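# Wind the cord onto the winder and set it down

## Task

Wrap all of the cord around the winder along its long axis so it passes through both notches. No loop may sit more than about a finger's width away from the winder, and any loose end beyond the final notch it passes through may be at most about a finger's length. Finish by placing the winder on the table and releasing it.

## Robot and tools

Robot: two arms, left_arm and right_arm, each ending in a two-finger gripper. Calibrated base positions in the scene frame: left_arm about (-0.008, +0.299, 0) m, right_arm about (0, -0.313, +0.001) m, both almost unrotated.

Scene frame: origin at table-top height, halfway between the arms, roughly 5 to 10 cm in from the near table edge. +x points out over the table, +z up, and the left arm is on the +y side (this does not match image left/right). Reported end_effector_position (m) and end_effector_quat_wxyz use this frame and can be a few cm off, more when an arm is stretched. Each gripper's fingers point along its own +z and open and close along its own y. The reported point sits between the pads, about 1 cm short of the fingertips.

execute_actions(actions, cameras): actions is a list of actions; each action is a table of up to 15 rows, one row per 1/30 s step. A table shorter than 15 rows repeats its final row until step 15. Every row holds 14 numbers in [-1, 1], always for both arms: left dx, dy, dz, rx, ry, rz, opening, then right dx, dy, dz, rx, ry, rz, opening. The six pose numbers are offsets, not poses: they count from that arm's Hand target as it stood when the action began, along that Hand target's own axes, and every row counts from that same start, not from the row before. Scale: 1.0 = 0.6 m for dx/dy/dz and 180 degrees for the rotation vector rx/ry/rz. Repeating an offset in a new action moves the arm further. Six zeros means no new pose for that arm. Opening is absolute: +1 fully open (0.094 m), -1 closed; it is a command every time, so resend the current value to keep a gripper as it is. Images return only for an empty actions list or when cameras names them (["all"] for all, [] for none; an unknown name invalidates the call).

move(target, speed, blend, opening_speed, grip_force, blocking, cameras): target is one 14-number row laid out as above, or a list of up to 15 such rows; every row's offsets count from the Hand targets at the move's start, not from the previous row. Straight-line paths, all arms finishing together, capped at 10 s total. speed: m/s, 0.002 to 2.9, default 0.25 (rotation up to twice that in rad/s); one value or one per target. blend: corner rounding in m for listed targets, 0 = stop at each. opening_speed: rate of the opening command per second on the -1..1 scale, at least 0.2; use it to close gently. grip_force: newtons per finger pad, 10 to 50, one value or one per arm; it persists, and low values close slowly. blocking=false returns after about 0.5 s while motion continues. Paths do not avoid obstacles or the other arm; faster moves stray more and hit harder; steer around an arm's own base rather than near it. The result ends with a move: line such as done, off_target, moving, held or fault, plus limits=paced (pose clipped) or limits=held (steps withheld).

wait(seconds 0 to 3600, cameras): lets time pass with no new command; returns early if a running move ends. stop(cameras): brakes a running move. zoom_image(camera, region=[x0, y0, x1, y1]): enlarges part of that camera's latest image, pixels from the top-left, at most 504 by 504. finished_scene(scene): ends the scene, irreversibly; give the current scene number (1 or 2).

Cameras (672x504): cam_head_left and cam_head_right on a beam behind the arms, cam_high, cam_low, cam_left_wrist, cam_right_wrist. Calibration was provided per camera; fixed cameras may be off by a couple of degrees and about a centimetre.

Control behaviour: each step the commanded orientation is limited to 40 degrees from the measured one. Hand target in a result is the last commanded pose after that limit; the next offsets start from it. Grippers often rest short of it or tilted because of friction and weight; check position and orientation after each move, and send the missing distance as an offset. Tiny commands may do nothing or drift sideways. A blocked arm keeps pushing until commanded back past its gripper. Joint ranges (rad): waist -2.618..3.054, shoulder 0..3.142, elbow 0..3.142 (straight at 2.901), wrist pitch and yaw -1.571..1.571, wrist roll -2.094..2.094.

Grip readings: grip_measured uses the opening scale, reads up to about 2.5 mm wide when empty, and narrower than a held hard part by up to about 3 mm; it tracks the command, so it does not show contact. grip_effort_nm is motor effort (negative = closing), not pad force. To release, command an opening clearly above grip_measured. Joint velocities marked within noise mean the arm is still.

Heat: holding loads, stretched poses or pushing at unreachable targets heats motors. MOTOR HOT appears at 75 °C; at 90 °C that arm folds and idles for the rest of the scene; at 100 °C it goes limp.

Avoid: anything leaving the table, dropping or releasing moving parts, fast impacts, hard presses, contact between the two arms or closing on the other gripper, pressure on wrist camera cables, and striking the fixtures (bar, base spacers, rear plate, low rail), which give no warning. Loose objects may occasionally get nudged. Every arm stop costs. Time counts while thinking.

Each tool is called after "Request:" as name(argument=value, ...) on one line, values as JSON.

## Session

Request:
execute_actions(actions=[], cameras=["all"])

Scene clock: 0.00 s.
left_arm: end_effector_position=(+0.4131, +0.2924, +0.0534) grip_measured=+1.000 grip_effort_nm=n/a end_effector_quat_wxyz=(+0.529, -0.010, +0.849, -0.013) | right_arm: end_effector_position=(+0.4164, -0.2968, +0.0402) grip_measured=+1.000 grip_effort_nm=n/a end_effector_quat_wxyz=(+0.497, -0.019, +0.867, +0.013)
Joint positions: left_arm=[-0.046 1.748 0.497 0.781 0.005 -0.045 0.094] | right_arm=[0.04 1.721 0.51 0.688 -0.015 -0.001 0.094]
Joint velocities: within noise
Joint torques (N m): no reading
Motor temperatures (°C): left_arm=[25 33 39 42 25 25 29] | right_arm=[22 34 34 42 26 31 29]
Heat: left arm: 42 °C; right arm: 42 °C.
Hand target: left_arm +0.4183, +0.2927, +0.0634; +0.542, -0.010, +0.840, -0.013 | right_arm +0.4174, -0.2969, +0.0416; +0.498, -0.018, +0.867, +0.013
Tool commands: left_gripper/opening=+1.0 right_gripper/opening=+1.0

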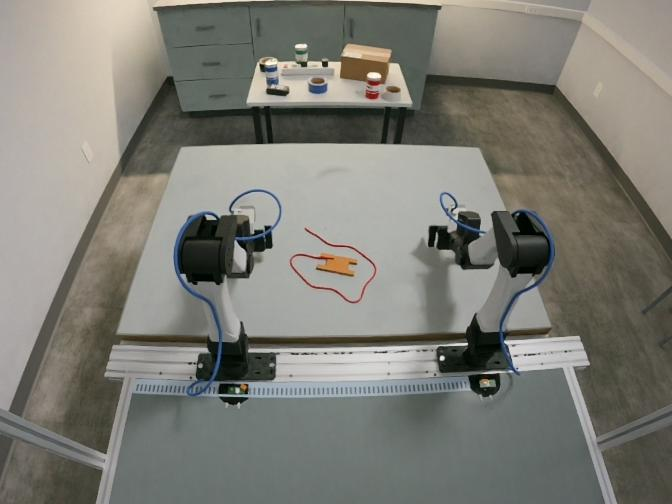

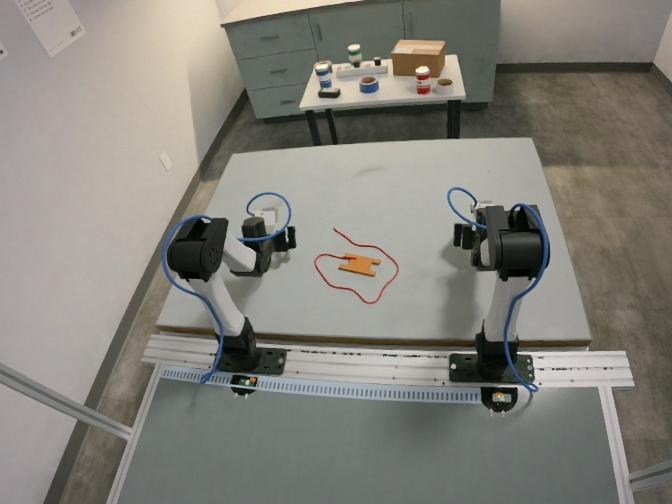

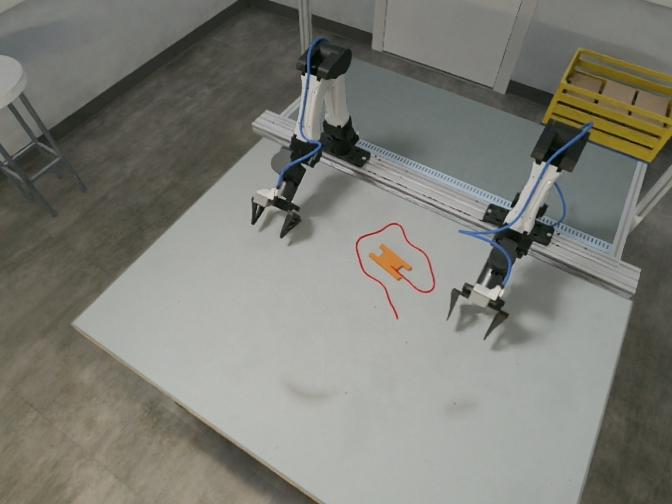

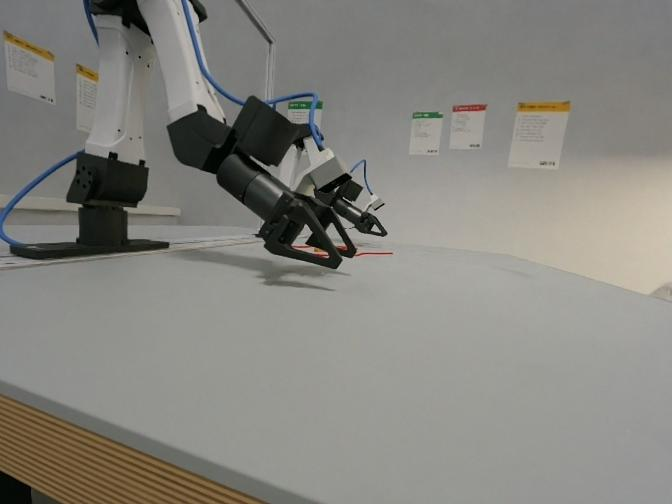

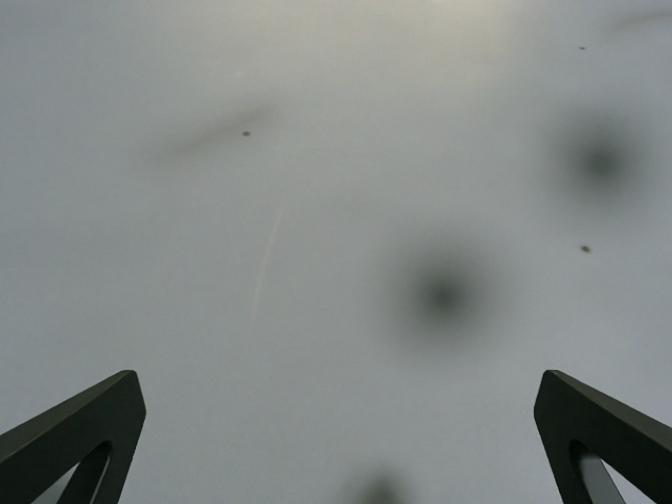

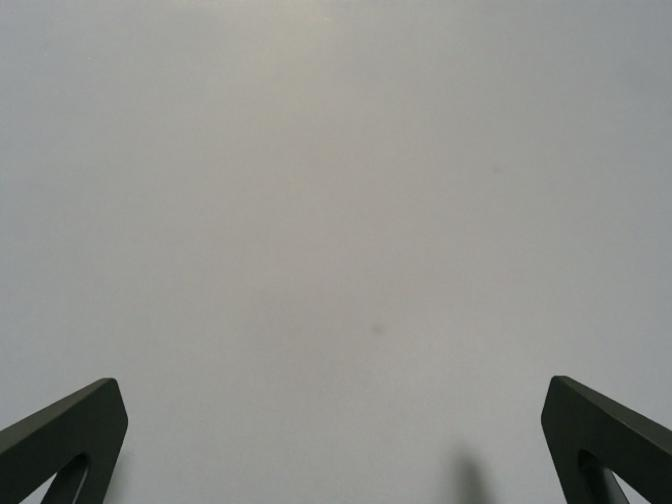

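Request:
zoom_image(camera="cam_head_left", region=[260, 210, 420, 330])

Request:
zoom_image(camera="cam_head_right", region=[290, 210, 450, 330])

Request:
zoom_image(camera="cam_high", region=[330, 200, 490, 320])

Scaled by 3.150 from the camera's image (finer frame: 960x720).

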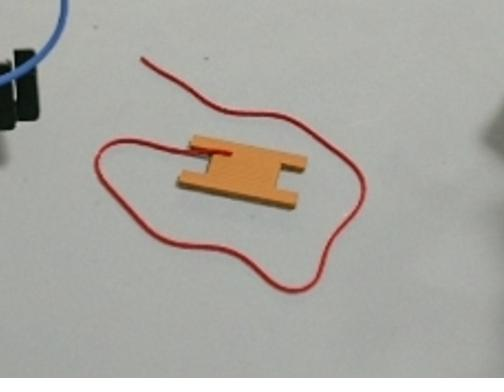

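Scaled by 3.150 from the camera's image (finer frame: 960x720).

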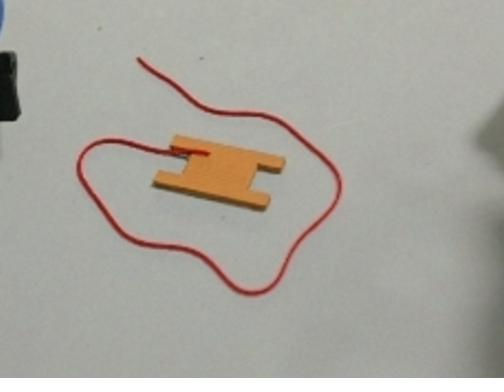

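Scaled by 3.150 from the camera's image (finer frame: 960x720).

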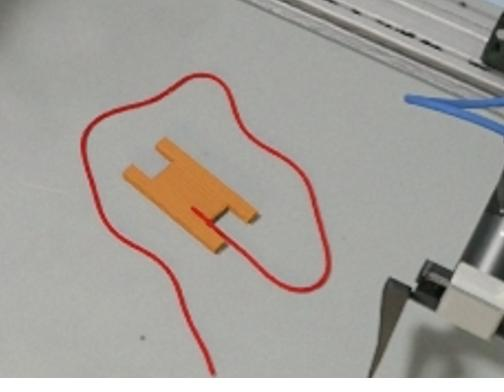

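Request:
zoom_image(camera="cam_head_left", region=[306, 244, 366, 284])

Request:
zoom_image(camera="cam_high", region=[360, 235, 420, 285])

Scaled by 8.400 from the camera's image (finer frame: 960x720).

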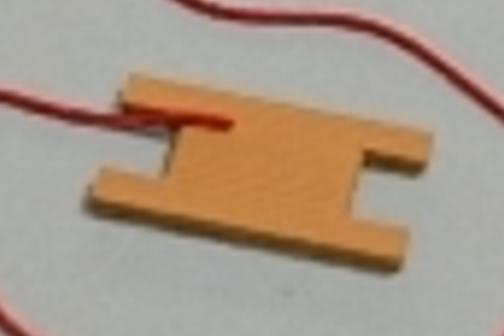

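Scaled by 8.400 from the camera's image (finer frame: 960x720).

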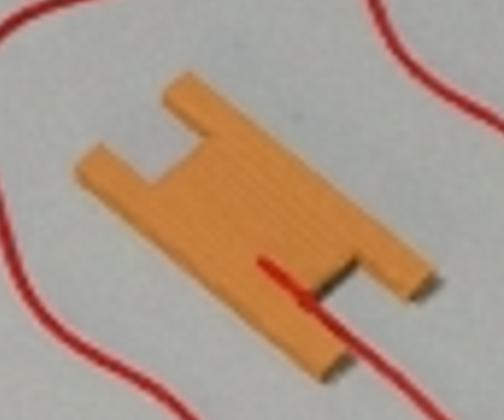

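Request:
move(target=[0,0,0,0,0,0,1, -0.0840,0.5217,-0.2430,-0.2115,0.2842,-0.3709,1], speed=0.4, cameras=["cam_right_wrist","cam_head_left","cam_head_right","cam_high"])

Scene clock: 13.17 s.
left_arm: end_effector_position=(+0.4131, +0.2924, +0.0534) grip_measured=+1.000 grip_effort_nm=0.02 end_effector_quat_wxyz=(+0.529, -0.010, +0.849, -0.013) | right_arm: end_effector_position=(+0.3040, +0.0080, +0.1626) grip_measured=+1.000 grip_effort_nm=-0.02 end_effector_quat_wxyz=(+0.055, -0.612, +0.789, +0.005)
Joint positions: left_arm=[-0.046 1.748 0.497 0.781 0.005 -0.045 0.094] | right_arm=[0.825 2.194 2.29 -1.55 0.011 -0.502 0.094]
Joint torques (N m): left_arm=[0.51 -7.02 5.03 2.3 0.01 0.09] | right_arm=[0.88 -9.21 6.61 0.45 -0.06 -0.17]
Heat: left arm: 46 °C; right arm: 44 °C.
Hand target: left_arm +0.4183, +0.2927, +0.0634; +0.542, -0.010, +0.840, -0.013 | right_arm +0.3029, +0.0109, +0.1602; +0.000, -0.618, +0.786, +0.000
Off the commanded pose: left_arm 0.011 m, 2 deg | right_arm 0.004 m, 6 deg.
joint sent to its limit (right arm) — joint 4 (wrist pitch), lower limit. The joint targets are off in orientation, not in position.
move: off_target (right_arm)
cam_right_wrist: T_world_to_cam=[[0.96552, -0.25707, 0.04095, -0.29848], [-0.25459, -0.89975, 0.35445, 0.06517], [-0.05427, -0.35266, -0.93418, 0.26205]] pos_world=[0.319, 0.07432, 0.23392]
Images, in order (width x height): cam_head_left 672x504, cam_head_right 672x504, cam_high 672x504, cam_right_wrist 672x504.

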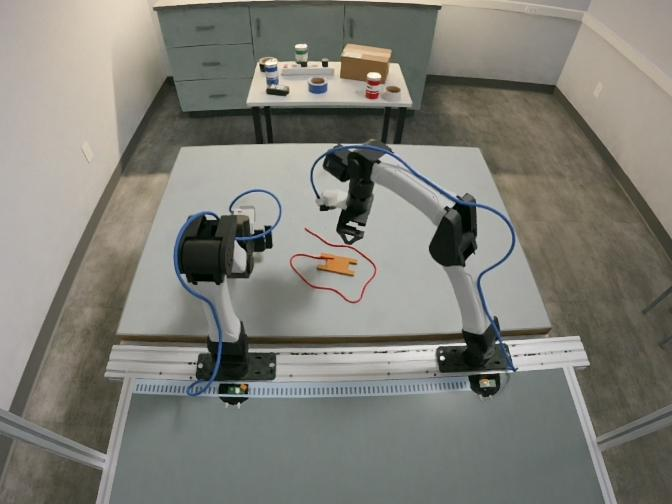

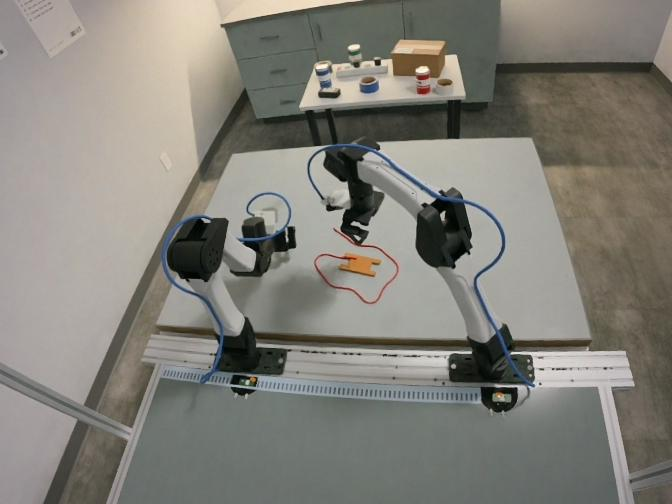

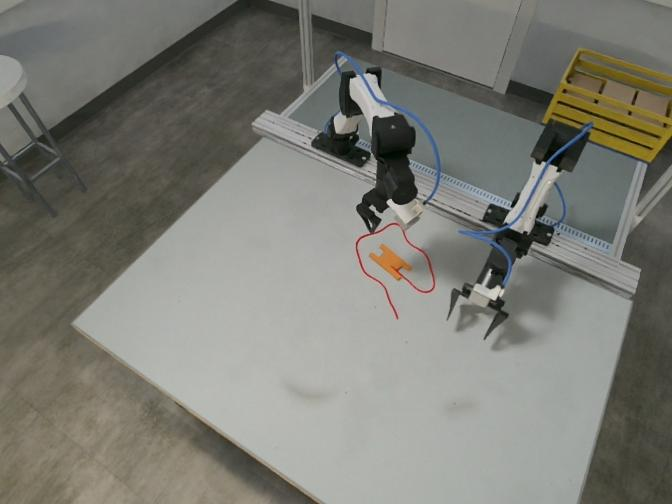

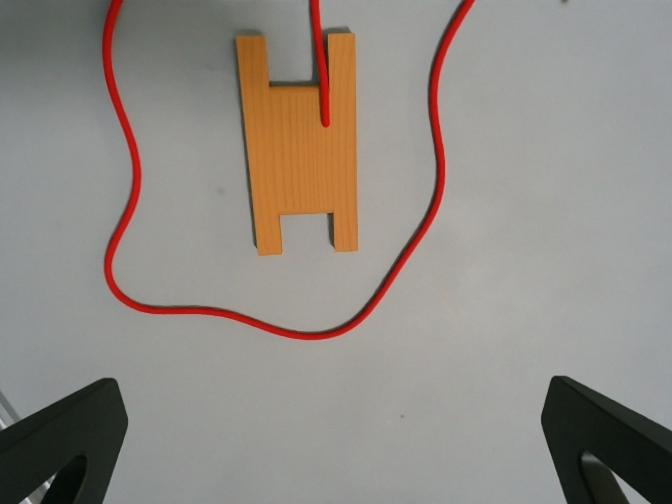

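Request:
zoom_image(camera="cam_high", region=[340, 180, 440, 280])

Request:
zoom_image(camera="cam_high", region=[430, 240, 530, 350])

Request:
zoom_image(camera="cam_right_wrist", region=[200, 0, 440, 280])

Scaled by 5.040 from the camera's image (finer frame: 960x720).

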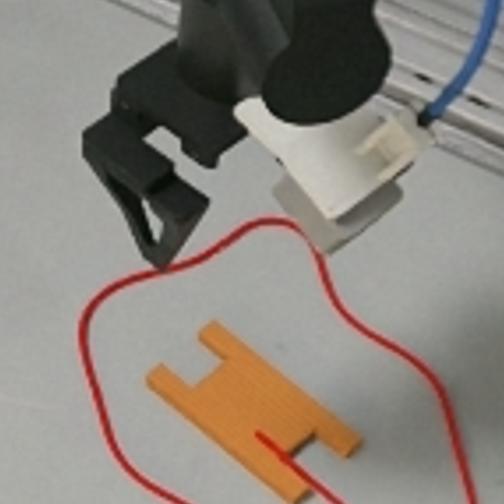

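Scaled by 4.582 from the camera's image (finer frame: 960x720).

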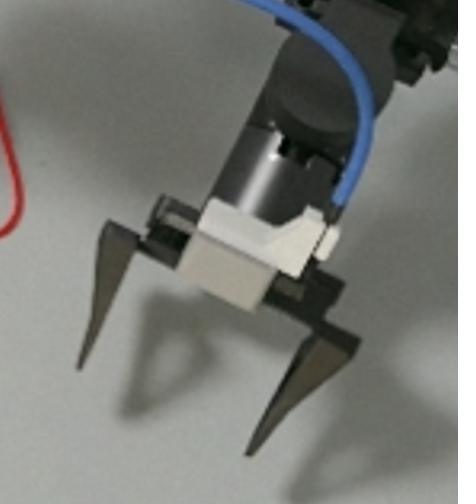

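Scaled by 1.800 from the camera's image (finer frame: 960x720).

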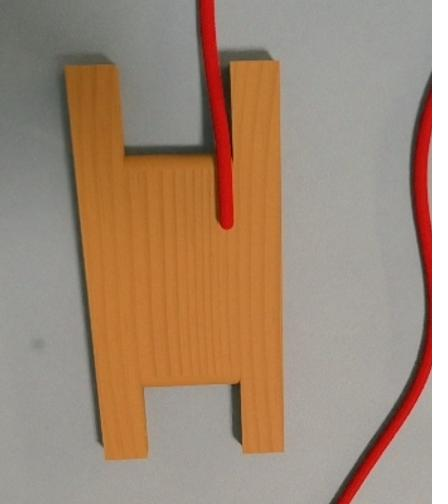

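Request:
move(target=[0,0,0,0,0,0,1, -0.0032,0.0167,0.167,0,0,0,1], speed=0.25, cameras=["cam_right_wrist","cam_low"])

Scene clock: 16.97 s.
left_arm: end_effector_position=(+0.4131, +0.2924, +0.0534) grip_measured=+1.000 grip_effort_nm=0.03 end_effector_quat_wxyz=(+0.529, -0.010, +0.849, -0.013) | right_arm: end_effector_position=(+0.2965, +0.0127, +0.0682) grip_measured=+1.000 grip_effort_nm=-0.02 end_effector_quat_wxyz=(+0.007, -0.620, +0.785, -0.002)
Joint positions: left_arm=[-0.046 1.748 0.497 0.781 0.005 -0.045 0.094] | right_arm=[0.844 2.236 1.985 -1.3 0.011 -0.501 0.094]
Joint torques (N m): left_arm=[0.53 -6.99 5.01 2.3 0.01 0.09] | right_arm=[0.68 -10 4.52 0.49 -0.08 0.04]
Motor temperatures (°C): left_arm=[25 35 40 47 25 25 28] | right_arm=[22 36 35 43 26 30 29]
Heat: left arm: 47 °C; right arm: 43 °C.
Hand target: left_arm +0.4183, +0.2927, +0.0634; +0.542, -0.010, +0.840, -0.013 | right_arm +0.2936, +0.0150, +0.0599; +0.000, -0.618, +0.786, +0.000
Off the commanded pose: left_arm 0.011 m, 2 deg | right_arm 0.009 m, 1 deg.
move: done
cam_right_wrist: T_world_to_cam=[[0.97114, -0.23846, -0.0053, -0.28489], [-0.21268, -0.8758, 0.4333, 0.08291], [-0.10797, -0.41967, -0.90124, 0.18973]] pos_world=[0.31478, 0.08431, 0.13356]
Images, in order (width x height): cam_low 672x504, cam_right_wrist 672x504.

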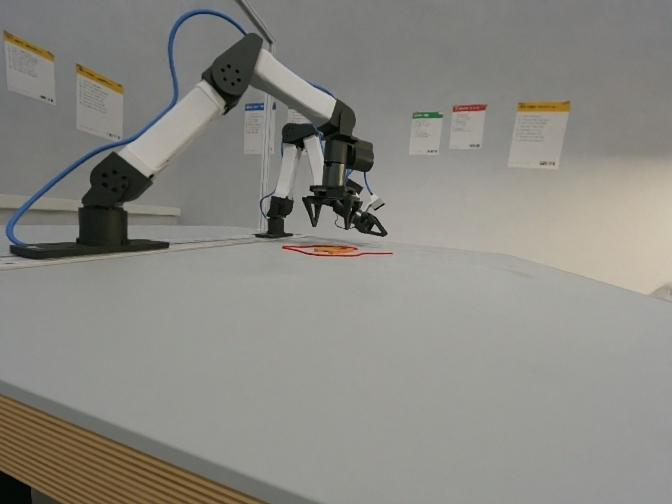

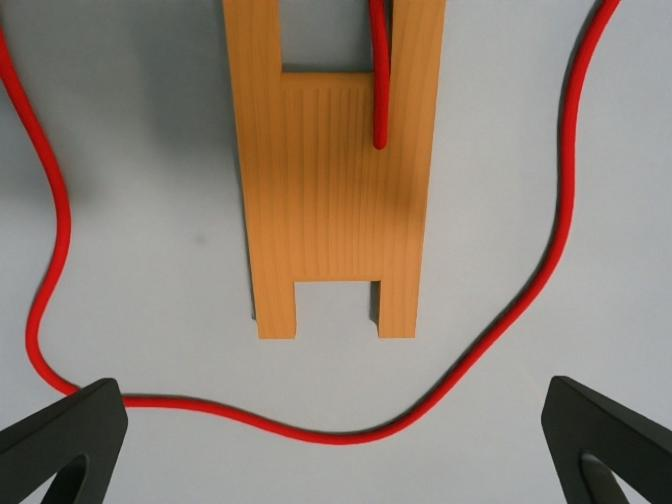

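Request:
move(target=[0,0,0,0,0,0,1, 0,0,0.0732,0,0,0,1], speed=0.12, cameras=["cam_right_wrist","cam_low"])

Scene clock: 19.33 s.
left_arm: end_effector_position=(+0.4131, +0.2924, +0.0534) grip_measured=+1.000 grip_effort_nm=0.02 end_effector_quat_wxyz=(+0.529, -0.010, +0.849, -0.013) | right_arm: end_effector_position=(+0.2975, +0.0141, +0.0256) grip_measured=+1.000 grip_effort_nm=-0.02 end_effector_quat_wxyz=(+0.009, -0.620, +0.785, -0.002)
Joint positions: left_arm=[-0.046 1.748 0.497 0.781 0.005 -0.045 0.094] | right_arm=[0.844 2.258 1.852 -1.14 0.011 -0.501 0.094]
Joint torques (N m): left_arm=[0.54 -7.02 5.05 2.3 0.01 0.09] | right_arm=[0.84 -10.03 4.23 0.5 -0.06 0.04]
Heat: left arm: 47 °C; right arm: 43 °C.
Hand target: left_arm +0.4183, +0.2927, +0.0634; +0.542, -0.010, +0.840, -0.013 | right_arm +0.2936, +0.0150, +0.0160; +0.000, -0.618, +0.786, +0.000
Off the commanded pose: left_arm 0.011 m, 2 deg | right_arm 0.010 m, 1 deg.
move: done
cam_right_wrist: T_world_to_cam=[[0.97115, -0.23846, -0.00338, -0.28578], [-0.21388, -0.87716, 0.42993, 0.10325], [-0.10548, -0.4168, -0.90285, 0.15133]] pos_world=[0.31558, 0.0855, 0.09127]
Images, in order (width x height): cam_low 672x504, cam_right_wrist 672x504.

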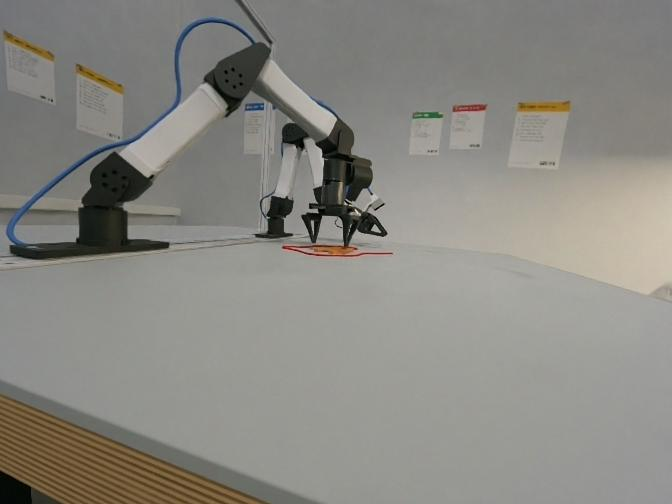

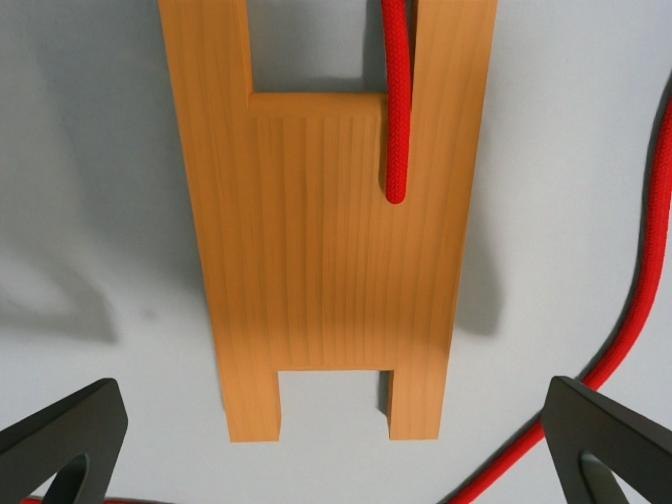

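Request:
move(target=[[0,0,0,0,0,0,1, 0,0,0,0,0,0,0.5],[0,0,0,0,0,0,1, 0,0,0.019,0,0,0,0.5]], speed=0.08, cameras=["cam_right_wrist","cam_low"])

Scene clock: 21.23 s.
left_arm: end_effector_position=(+0.4131, +0.2924, +0.0534) grip_measured=+1.000 grip_effort_nm=0.02 end_effector_quat_wxyz=(+0.529, -0.010, +0.849, -0.013) | right_arm: end_effector_position=(+0.2979, +0.0146, +0.0150) grip_measured=+0.502 grip_effort_nm=-0.10 end_effector_quat_wxyz=(+0.010, -0.620, +0.785, -0.002)
Joint positions: left_arm=[-0.046 1.748 0.497 0.781 0.005 -0.045 0.094] | right_arm=[0.844 2.267 1.824 -1.102 0.011 -0.501 0.071]
Joint torques (N m): left_arm=[0.51 -7.04 5.04 2.29 0.01 0.09] | right_arm=[0.75 -10.07 4.41 0.52 -0.06 0.08]
Heat: left arm: 47 °C; right arm: 42 °C.
Hand target: left_arm +0.4183, +0.2927, +0.0634; +0.542, -0.010, +0.840, -0.013 | right_arm +0.2936, +0.0150, +0.0045; +0.000, -0.618, +0.786, +0.000
Off the commanded pose: left_arm 0.011 m, 2 deg | right_arm 0.011 m, 1 deg.
move: off_target (right_arm)
cam_right_wrist: T_world_to_cam=[[0.97116, -0.2384, -0.00246, -0.28611], [-0.2144, -0.87779, 0.42839, 0.10843], [-0.10429, -0.41551, -0.90359, 0.14158]] pos_world=[0.31588, 0.0858, 0.08078]
Images, in order (width x height): cam_low 672x504, cam_right_wrist 672x504.

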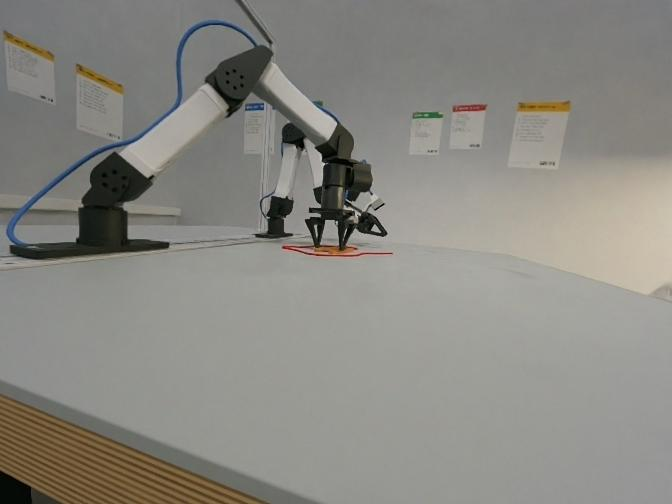

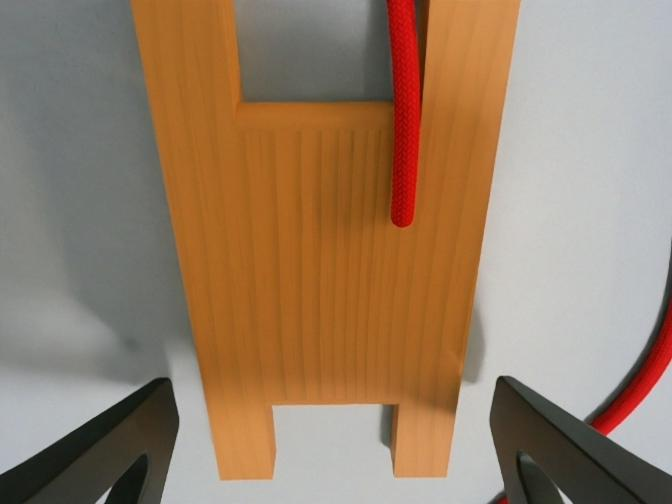

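Request:
move(target=[0,0,0,0,0,0,1, 0,0,0,0,0,0,0.1], opening_speed=0.5, cameras=["cam_right_wrist"])

Scene clock: 22.67 s.
left_arm: end_effector_position=(+0.4131, +0.2924, +0.0534) grip_measured=+1.000 grip_effort_nm=0.03 end_effector_quat_wxyz=(+0.529, -0.010, +0.849, -0.013) | right_arm: end_effector_position=(+0.2980, +0.0147, +0.0150) grip_measured=+0.103 grip_effort_nm=-0.10 end_effector_quat_wxyz=(+0.010, -0.620, +0.785, -0.002)
Joint positions: left_arm=[-0.046 1.748 0.497 0.781 0.005 -0.045 0.094] | right_arm=[0.844 2.267 1.824 -1.101 0.011 -0.501 0.052]
Joint torques (N m): left_arm=[0.51 -6.99 5.05 2.3 0.01 0.09] | right_arm=[0.84 -9.95 4.11 0.51 -0.1 0.07]
Heat: left arm: 48 °C; right arm: 42 °C.
Hand target: left_arm +0.4183, +0.2927, +0.0634; +0.542, -0.010, +0.840, -0.013 | right_arm +0.2936, +0.0150, +0.0045; +0.000, -0.618, +0.786, +0.000
Off the commanded pose: left_arm 0.011 m, 2 deg | right_arm 0.011 m, 1 deg.
move: done
cam_right_wrist: T_world_to_cam=[[0.97115, -0.23847, -0.00202, -0.28621], [-0.21471, -0.87801, 0.42778, 0.10866], [-0.10379, -0.41501, -0.90388, 0.14155]] pos_world=[0.31598, 0.0859, 0.08088]

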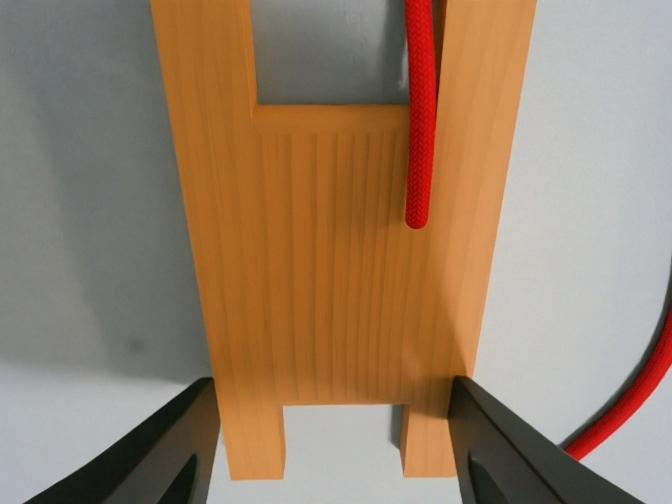

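Request:
move(target=[0,0,0,0,0,0,1, 0,0,0,0,0,0,-0.05], opening_speed=0.4, cameras=["cam_right_wrist"])

Scene clock: 23.57 s.
left_arm: end_effector_position=(+0.4131, +0.2924, +0.0534) grip_measured=+1.000 grip_effort_nm=0.02 end_effector_quat_wxyz=(+0.529, -0.010, +0.849, -0.013) | right_arm: end_effector_position=(+0.2976, +0.0150, +0.0150) grip_measured=-0.047 grip_effort_nm=-0.11 end_effector_quat_wxyz=(+0.010, -0.620, +0.784, -0.002)
Joint positions: left_arm=[-0.046 1.748 0.497 0.781 0.005 -0.045 0.094] | right_arm=[0.845 2.267 1.824 -1.101 0.011 -0.501 0.045]
Joint torques (N m): left_arm=[0.54 -7.01 5.04 2.29 0.01 0.09] | right_arm=[0.77 -9.95 4.23 0.49 -0.11 0.05]
Heat: left arm: 48 °C; right arm: 42 °C.
Hand target: left_arm +0.4183, +0.2927, +0.0634; +0.542, -0.010, +0.840, -0.013 | right_arm +0.2936, +0.0151, +0.0045; +0.000, -0.618, +0.786, +0.000
Off the commanded pose: left_arm 0.011 m, 2 deg | right_arm 0.011 m, 1 deg.
move: done
cam_right_wrist: T_world_to_cam=[[0.97141, -0.2374, -0.00208, -0.2858], [-0.21372, -0.87825, 0.42779, 0.10861], [-0.10338, -0.41512, -0.90387, 0.14155]] pos_world=[0.31547, 0.0863, 0.08088]

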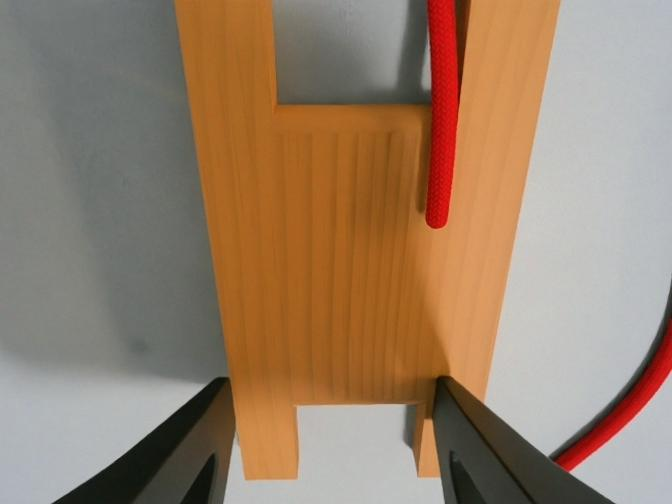

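Request:
zoom_image(camera="cam_right_wrist", region=[180, 330, 540, 504])

Request:
execute_actions(actions=[], cameras=["cam_head_left","cam_high","cam_low"])

Request:
zoom_image(camera="cam_high", region=[350, 210, 420, 280])

Request:
zoom_image(camera="cam_low", region=[280, 180, 400, 270])

Scaled by 1.400 from the camera's image (finer frame: 960x720).

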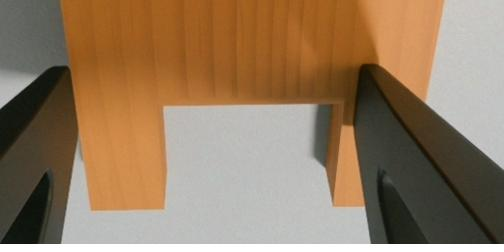

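Scene clock: 24.17 s.
left_arm: end_effector_position=(+0.4131, +0.2924, +0.0534) grip_measured=+1.000 grip_effort_nm=0.02 end_effector_quat_wxyz=(+0.529, -0.010, +0.849, -0.013) | right_arm: end_effector_position=(+0.2976, +0.0150, +0.0150) grip_measured=-0.048 grip_effort_nm=-0.11 end_effector_quat_wxyz=(+0.010, -0.620, +0.784, -0.002)
Joint positions: left_arm=[-0.046 1.748 0.497 0.781 0.005 -0.045 0.094] | right_arm=[0.845 2.267 1.824 -1.101 0.011 -0.501 0.045]
Joint velocities: within noise
Joint torques (N m): left_arm=[0.53 -7.04 5.05 2.3 0.01 0.1] | right_arm=[0.79 -9.99 4.31 0.51 -0.05 0.06]
Motor temperatures (°C): left_arm=[25 35 40 48 25 25 28] | right_arm=[22 38 35 42 26 30 28]
Heat: left arm: 48 °C; right arm: 42 °C.
Hand target: left_arm +0.4183, +0.2927, +0.0634; +0.542, -0.010, +0.840, -0.013 | right_arm +0.2936, +0.0151, +0.0045; +0.000, -0.618, +0.786, +0.000
Tool commands: left_gripper/opening=+1.0 right_gripper/opening=-0.05
Off the commanded pose: left_arm 0.011 m, 2 deg | right_arm 0.011 m, 1 deg.
Images, in order (width x height): cam_head_left 672x504, cam_high 672x504, cam_low 672x504.

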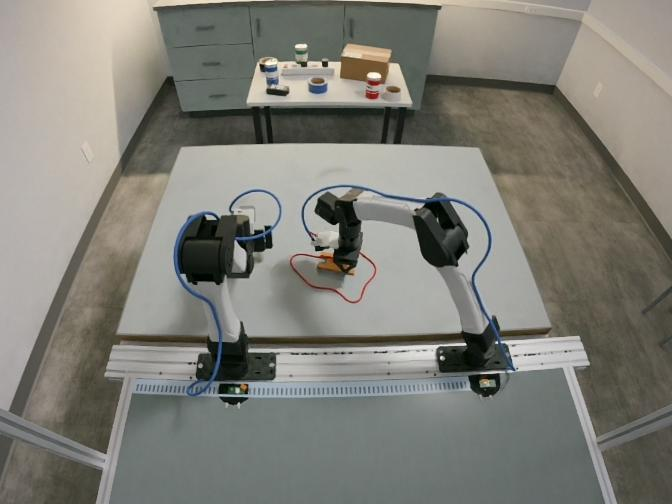

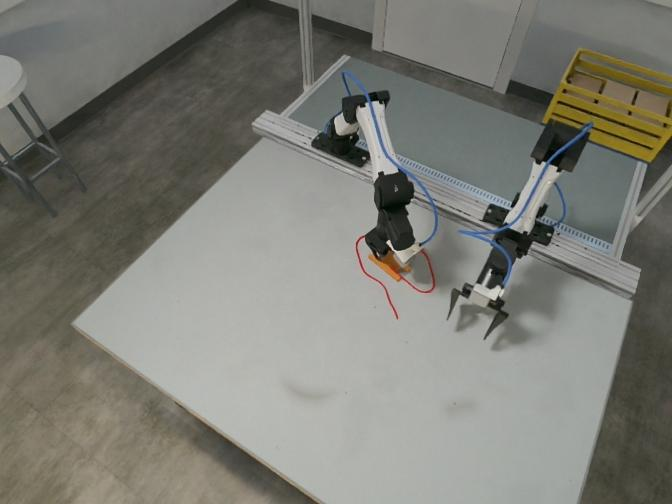

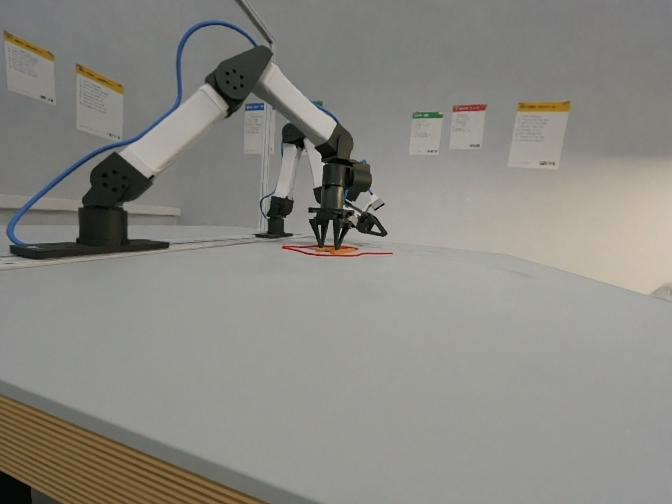

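Scaled by 7.200 from the camera's image (finer frame: 960x720).

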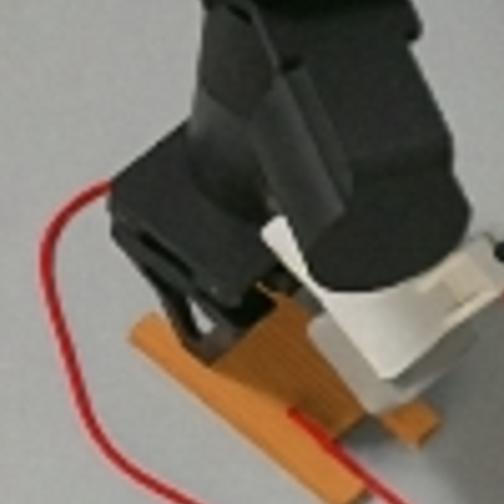

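Scaled by 4.200 from the camera's image (finer frame: 960x720).

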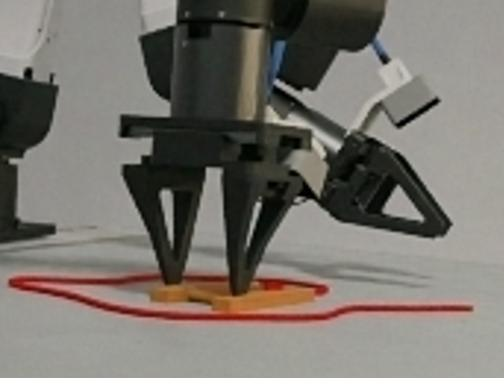

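Request:
move(target=[[0,0,0,0,0,0,1, 0,0,0,0,0,0,0.5],[0,0,0,0,0,0,1, 0,-0.0103,0,0,0,0,0.5],[0,0,0,0,0,0,1, 0,-0.0103,0.0117,0,0,0,0.5]], speed=0.06, cameras=["cam_right_wrist","cam_low"])

Request:
zoom_image(camera="cam_low", region=[280, 180, 400, 270])

Scene clock: 26.37 s.
left_arm: end_effector_position=(+0.4131, +0.2924, +0.0534) grip_measured=+1.000 grip_effort_nm=0.02 end_effector_quat_wxyz=(+0.529, -0.010, +0.849, -0.013) | right_arm: end_effector_position=(+0.2991, +0.0149, +0.0079) grip_measured=+0.498 grip_effort_nm=0.06 end_effector_quat_wxyz=(+0.007, -0.619, +0.785, -0.002)
Joint positions: left_arm=[-0.046 1.748 0.497 0.781 0.005 -0.045 0.094] | right_arm=[0.843 2.284 1.824 -1.091 0.011 -0.501 0.07]
Joint torques (N m): left_arm=[0.54 -7.05 5.01 2.29 0.01 0.09] | right_arm=[-0.14 -9.87 4.68 0.51 -0.06 -0.08]
Heat: left arm: 48 °C; right arm: 42 °C.
Hand target: left_arm +0.4183, +0.2927, +0.0634; +0.542, -0.010, +0.840, -0.013 | right_arm +0.2997, +0.0136, -0.0024; +0.000, -0.618, +0.786, +0.000
Off the commanded pose: left_arm 0.011 m, 2 deg | right_arm 0.011 m, 1 deg.
move: off_target (right_arm)
cam_right_wrist: T_world_to_cam=[[0.97079, -0.23989, -0.00514, -0.28701], [-0.21408, -0.8756, 0.43301, 0.11184], [-0.10838, -0.41926, -0.90138, 0.13675]] pos_world=[0.31739, 0.0864, 0.07336]
Images, in order (width x height): cam_low 672x504, cam_right_wrist 672x504.

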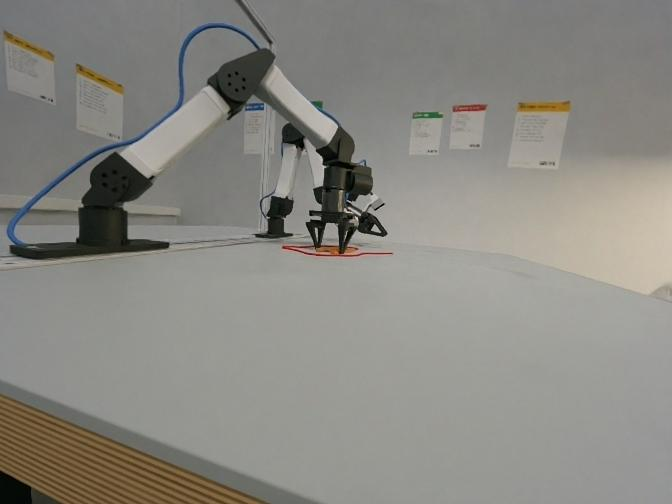

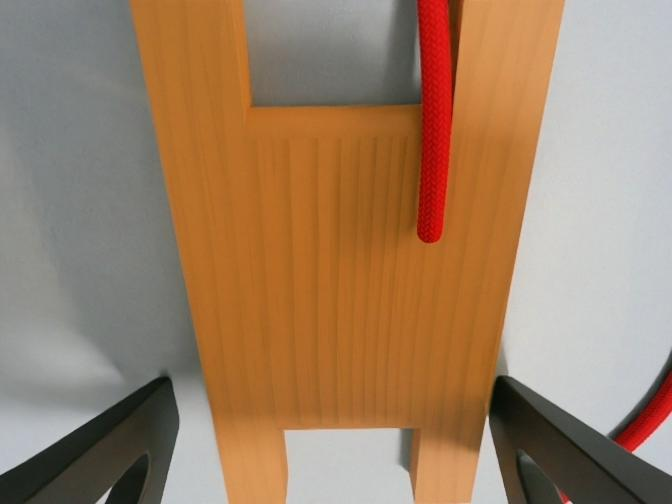

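Scaled by 4.200 from the camera's image (finer frame: 960x720).

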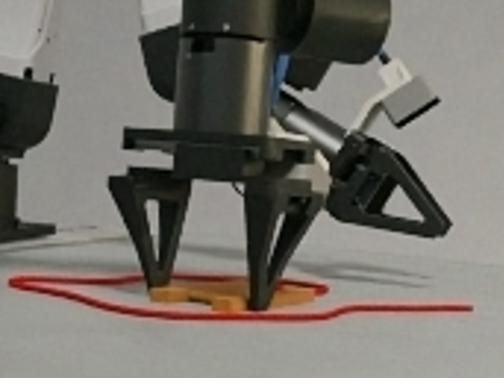

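Request:
move(target=[[0,0,0,0,0,0,1, 0,-0.0067,0,0,0,0,0.5],[0,0,0,0,0,0,1, 0,-0.0067,0.005,0,0,0,0.5]], speed=0.05, cameras=["cam_right_wrist","cam_low"])

Request:
zoom_image(camera="cam_low", region=[280, 180, 400, 270])

Scene clock: 28.77 s.
left_arm: end_effector_position=(+0.4131, +0.2924, +0.0534) grip_measured=+1.000 grip_effort_nm=0.02 end_effector_quat_wxyz=(+0.529, -0.010, +0.849, -0.013) | right_arm: end_effector_position=(+0.3006, +0.0133, +0.0073) grip_measured=+0.498 grip_effort_nm=0.06 end_effector_quat_wxyz=(+0.006, -0.617, +0.787, +0.000)
Joint positions: left_arm=[-0.046 1.748 0.497 0.781 0.005 -0.045 0.094] | right_arm=[0.836 2.285 1.824 -1.09 0.006 -0.502 0.07]
Joint torques (N m): left_arm=[0.54 -7.02 5.03 2.3 0.02 0.09] | right_arm=[-0.27 -9.03 5.09 0.58 -0.04 -0.18]
Heat: left arm: 48 °C; right arm: 41 °C.
Hand target: left_arm +0.4183, +0.2927, +0.0634; +0.542, -0.010, +0.840, -0.013 | right_arm +0.3035, +0.0127, -0.0054; +0.000, -0.618, +0.786, +0.000
Off the commanded pose: left_arm 0.011 m, 2 deg | right_arm 0.013 m, 1 deg.
move: off_target (right_arm)
cam_right_wrist: T_world_to_cam=[[0.96946, -0.24504, -0.01001, -0.2884], [-0.21683, -0.8755, 0.43183, 0.11194], [-0.11457, -0.41647, -0.9019, 0.13747]] pos_world=[0.31962, 0.08459, 0.07276]
Images, in order (width x height): cam_low 672x504, cam_right_wrist 672x504.

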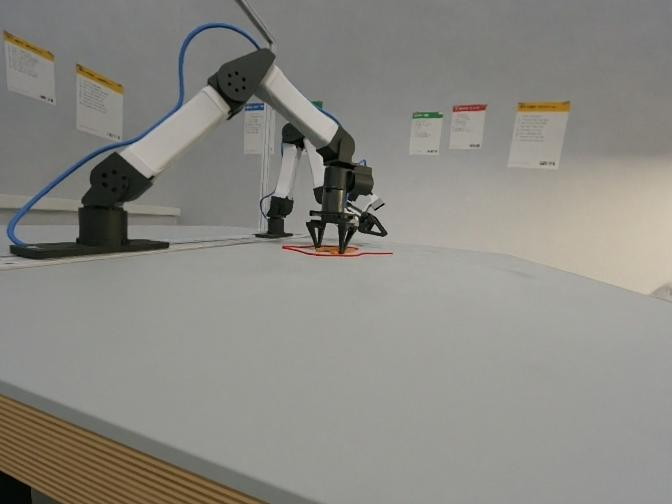

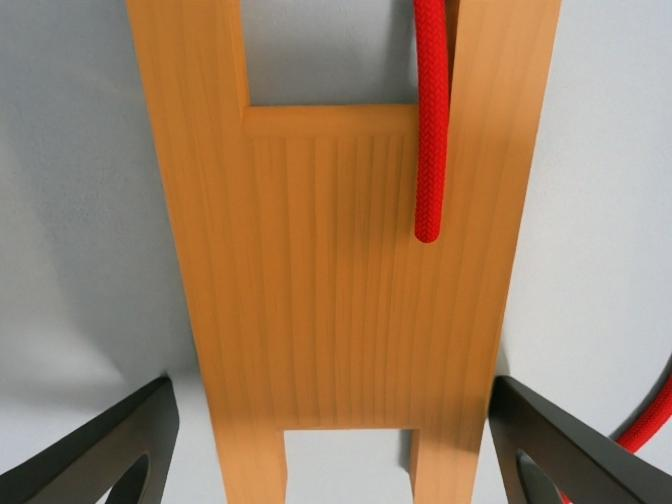

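Scaled by 4.200 from the camera's image (finer frame: 960x720).

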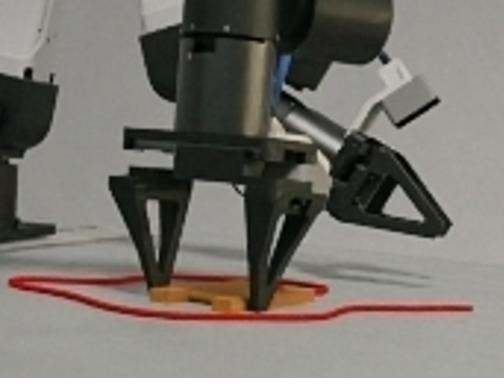

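Request:
move(target=[[0,0,0,0,0,0,1, 0,0,-0.005,0,0,0,0.5],[0,0,0,0,0,0,1, 0,0,-0.005,0,0,0,0.12]], opening_speed=0.5, cameras=["cam_right_wrist","cam_low"])

Request:
zoom_image(camera="cam_low", region=[280, 180, 400, 270])

Scene clock: 30.50 s.
left_arm: end_effector_position=(+0.4131, +0.2924, +0.0534) grip_measured=+1.000 grip_effort_nm=0.02 end_effector_quat_wxyz=(+0.529, -0.010, +0.849, -0.013) | right_arm: end_effector_position=(+0.3006, +0.0133, +0.0073) grip_measured=+0.164 grip_effort_nm=-0.95 end_effector_quat_wxyz=(+0.006, -0.617, +0.787, +0.000)
Joint positions: left_arm=[-0.046 1.748 0.497 0.781 0.005 -0.045 0.094] | right_arm=[0.836 2.285 1.824 -1.09 0.006 -0.503 0.055]
Joint torques (N m): left_arm=[0.53 -7.01 5.05 2.3 0.02 0.09] | right_arm=[-0.17 -9.36 5.65 0.54 0 -0.16]
Heat: left arm: 48 °C; right arm: 41 °C.
Hand target: left_arm +0.4183, +0.2927, +0.0634; +0.542, -0.010, +0.840, -0.013 | right_arm +0.3035, +0.0127, -0.0024; +0.000, -0.618, +0.786, +0.000
Off the commanded pose: left_arm 0.011 m, 2 deg | right_arm 0.010 m, 1 deg.
move: done
cam_right_wrist: T_world_to_cam=[[0.96955, -0.24468, -0.00997, -0.28846], [-0.21653, -0.8756, 0.43179, 0.11185], [-0.11438, -0.41649, -0.90192, 0.13741]] pos_world=[0.31961, 0.08459, 0.07276]
Images, in order (width x height): cam_low 672x504, cam_right_wrist 672x504.

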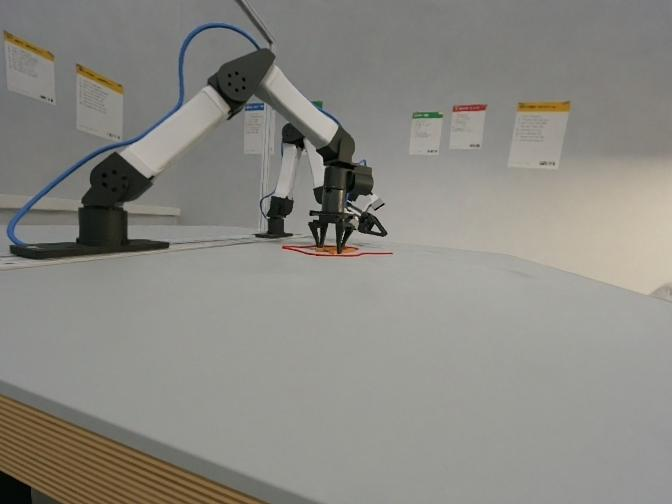

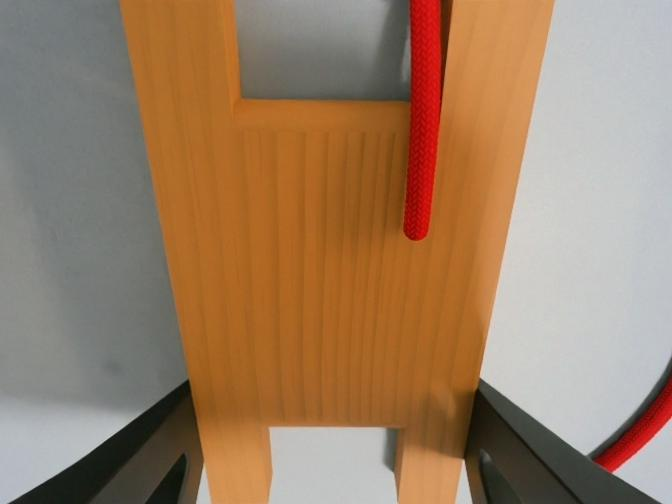

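Scaled by 4.200 from the camera's image (finer frame: 960x720).

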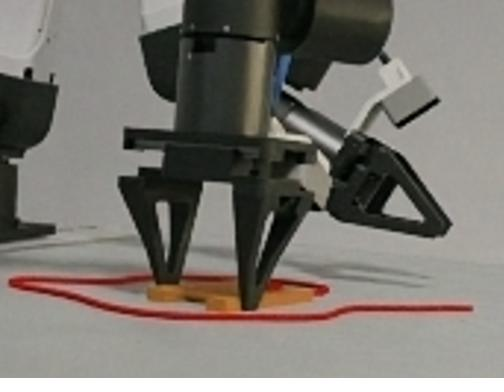

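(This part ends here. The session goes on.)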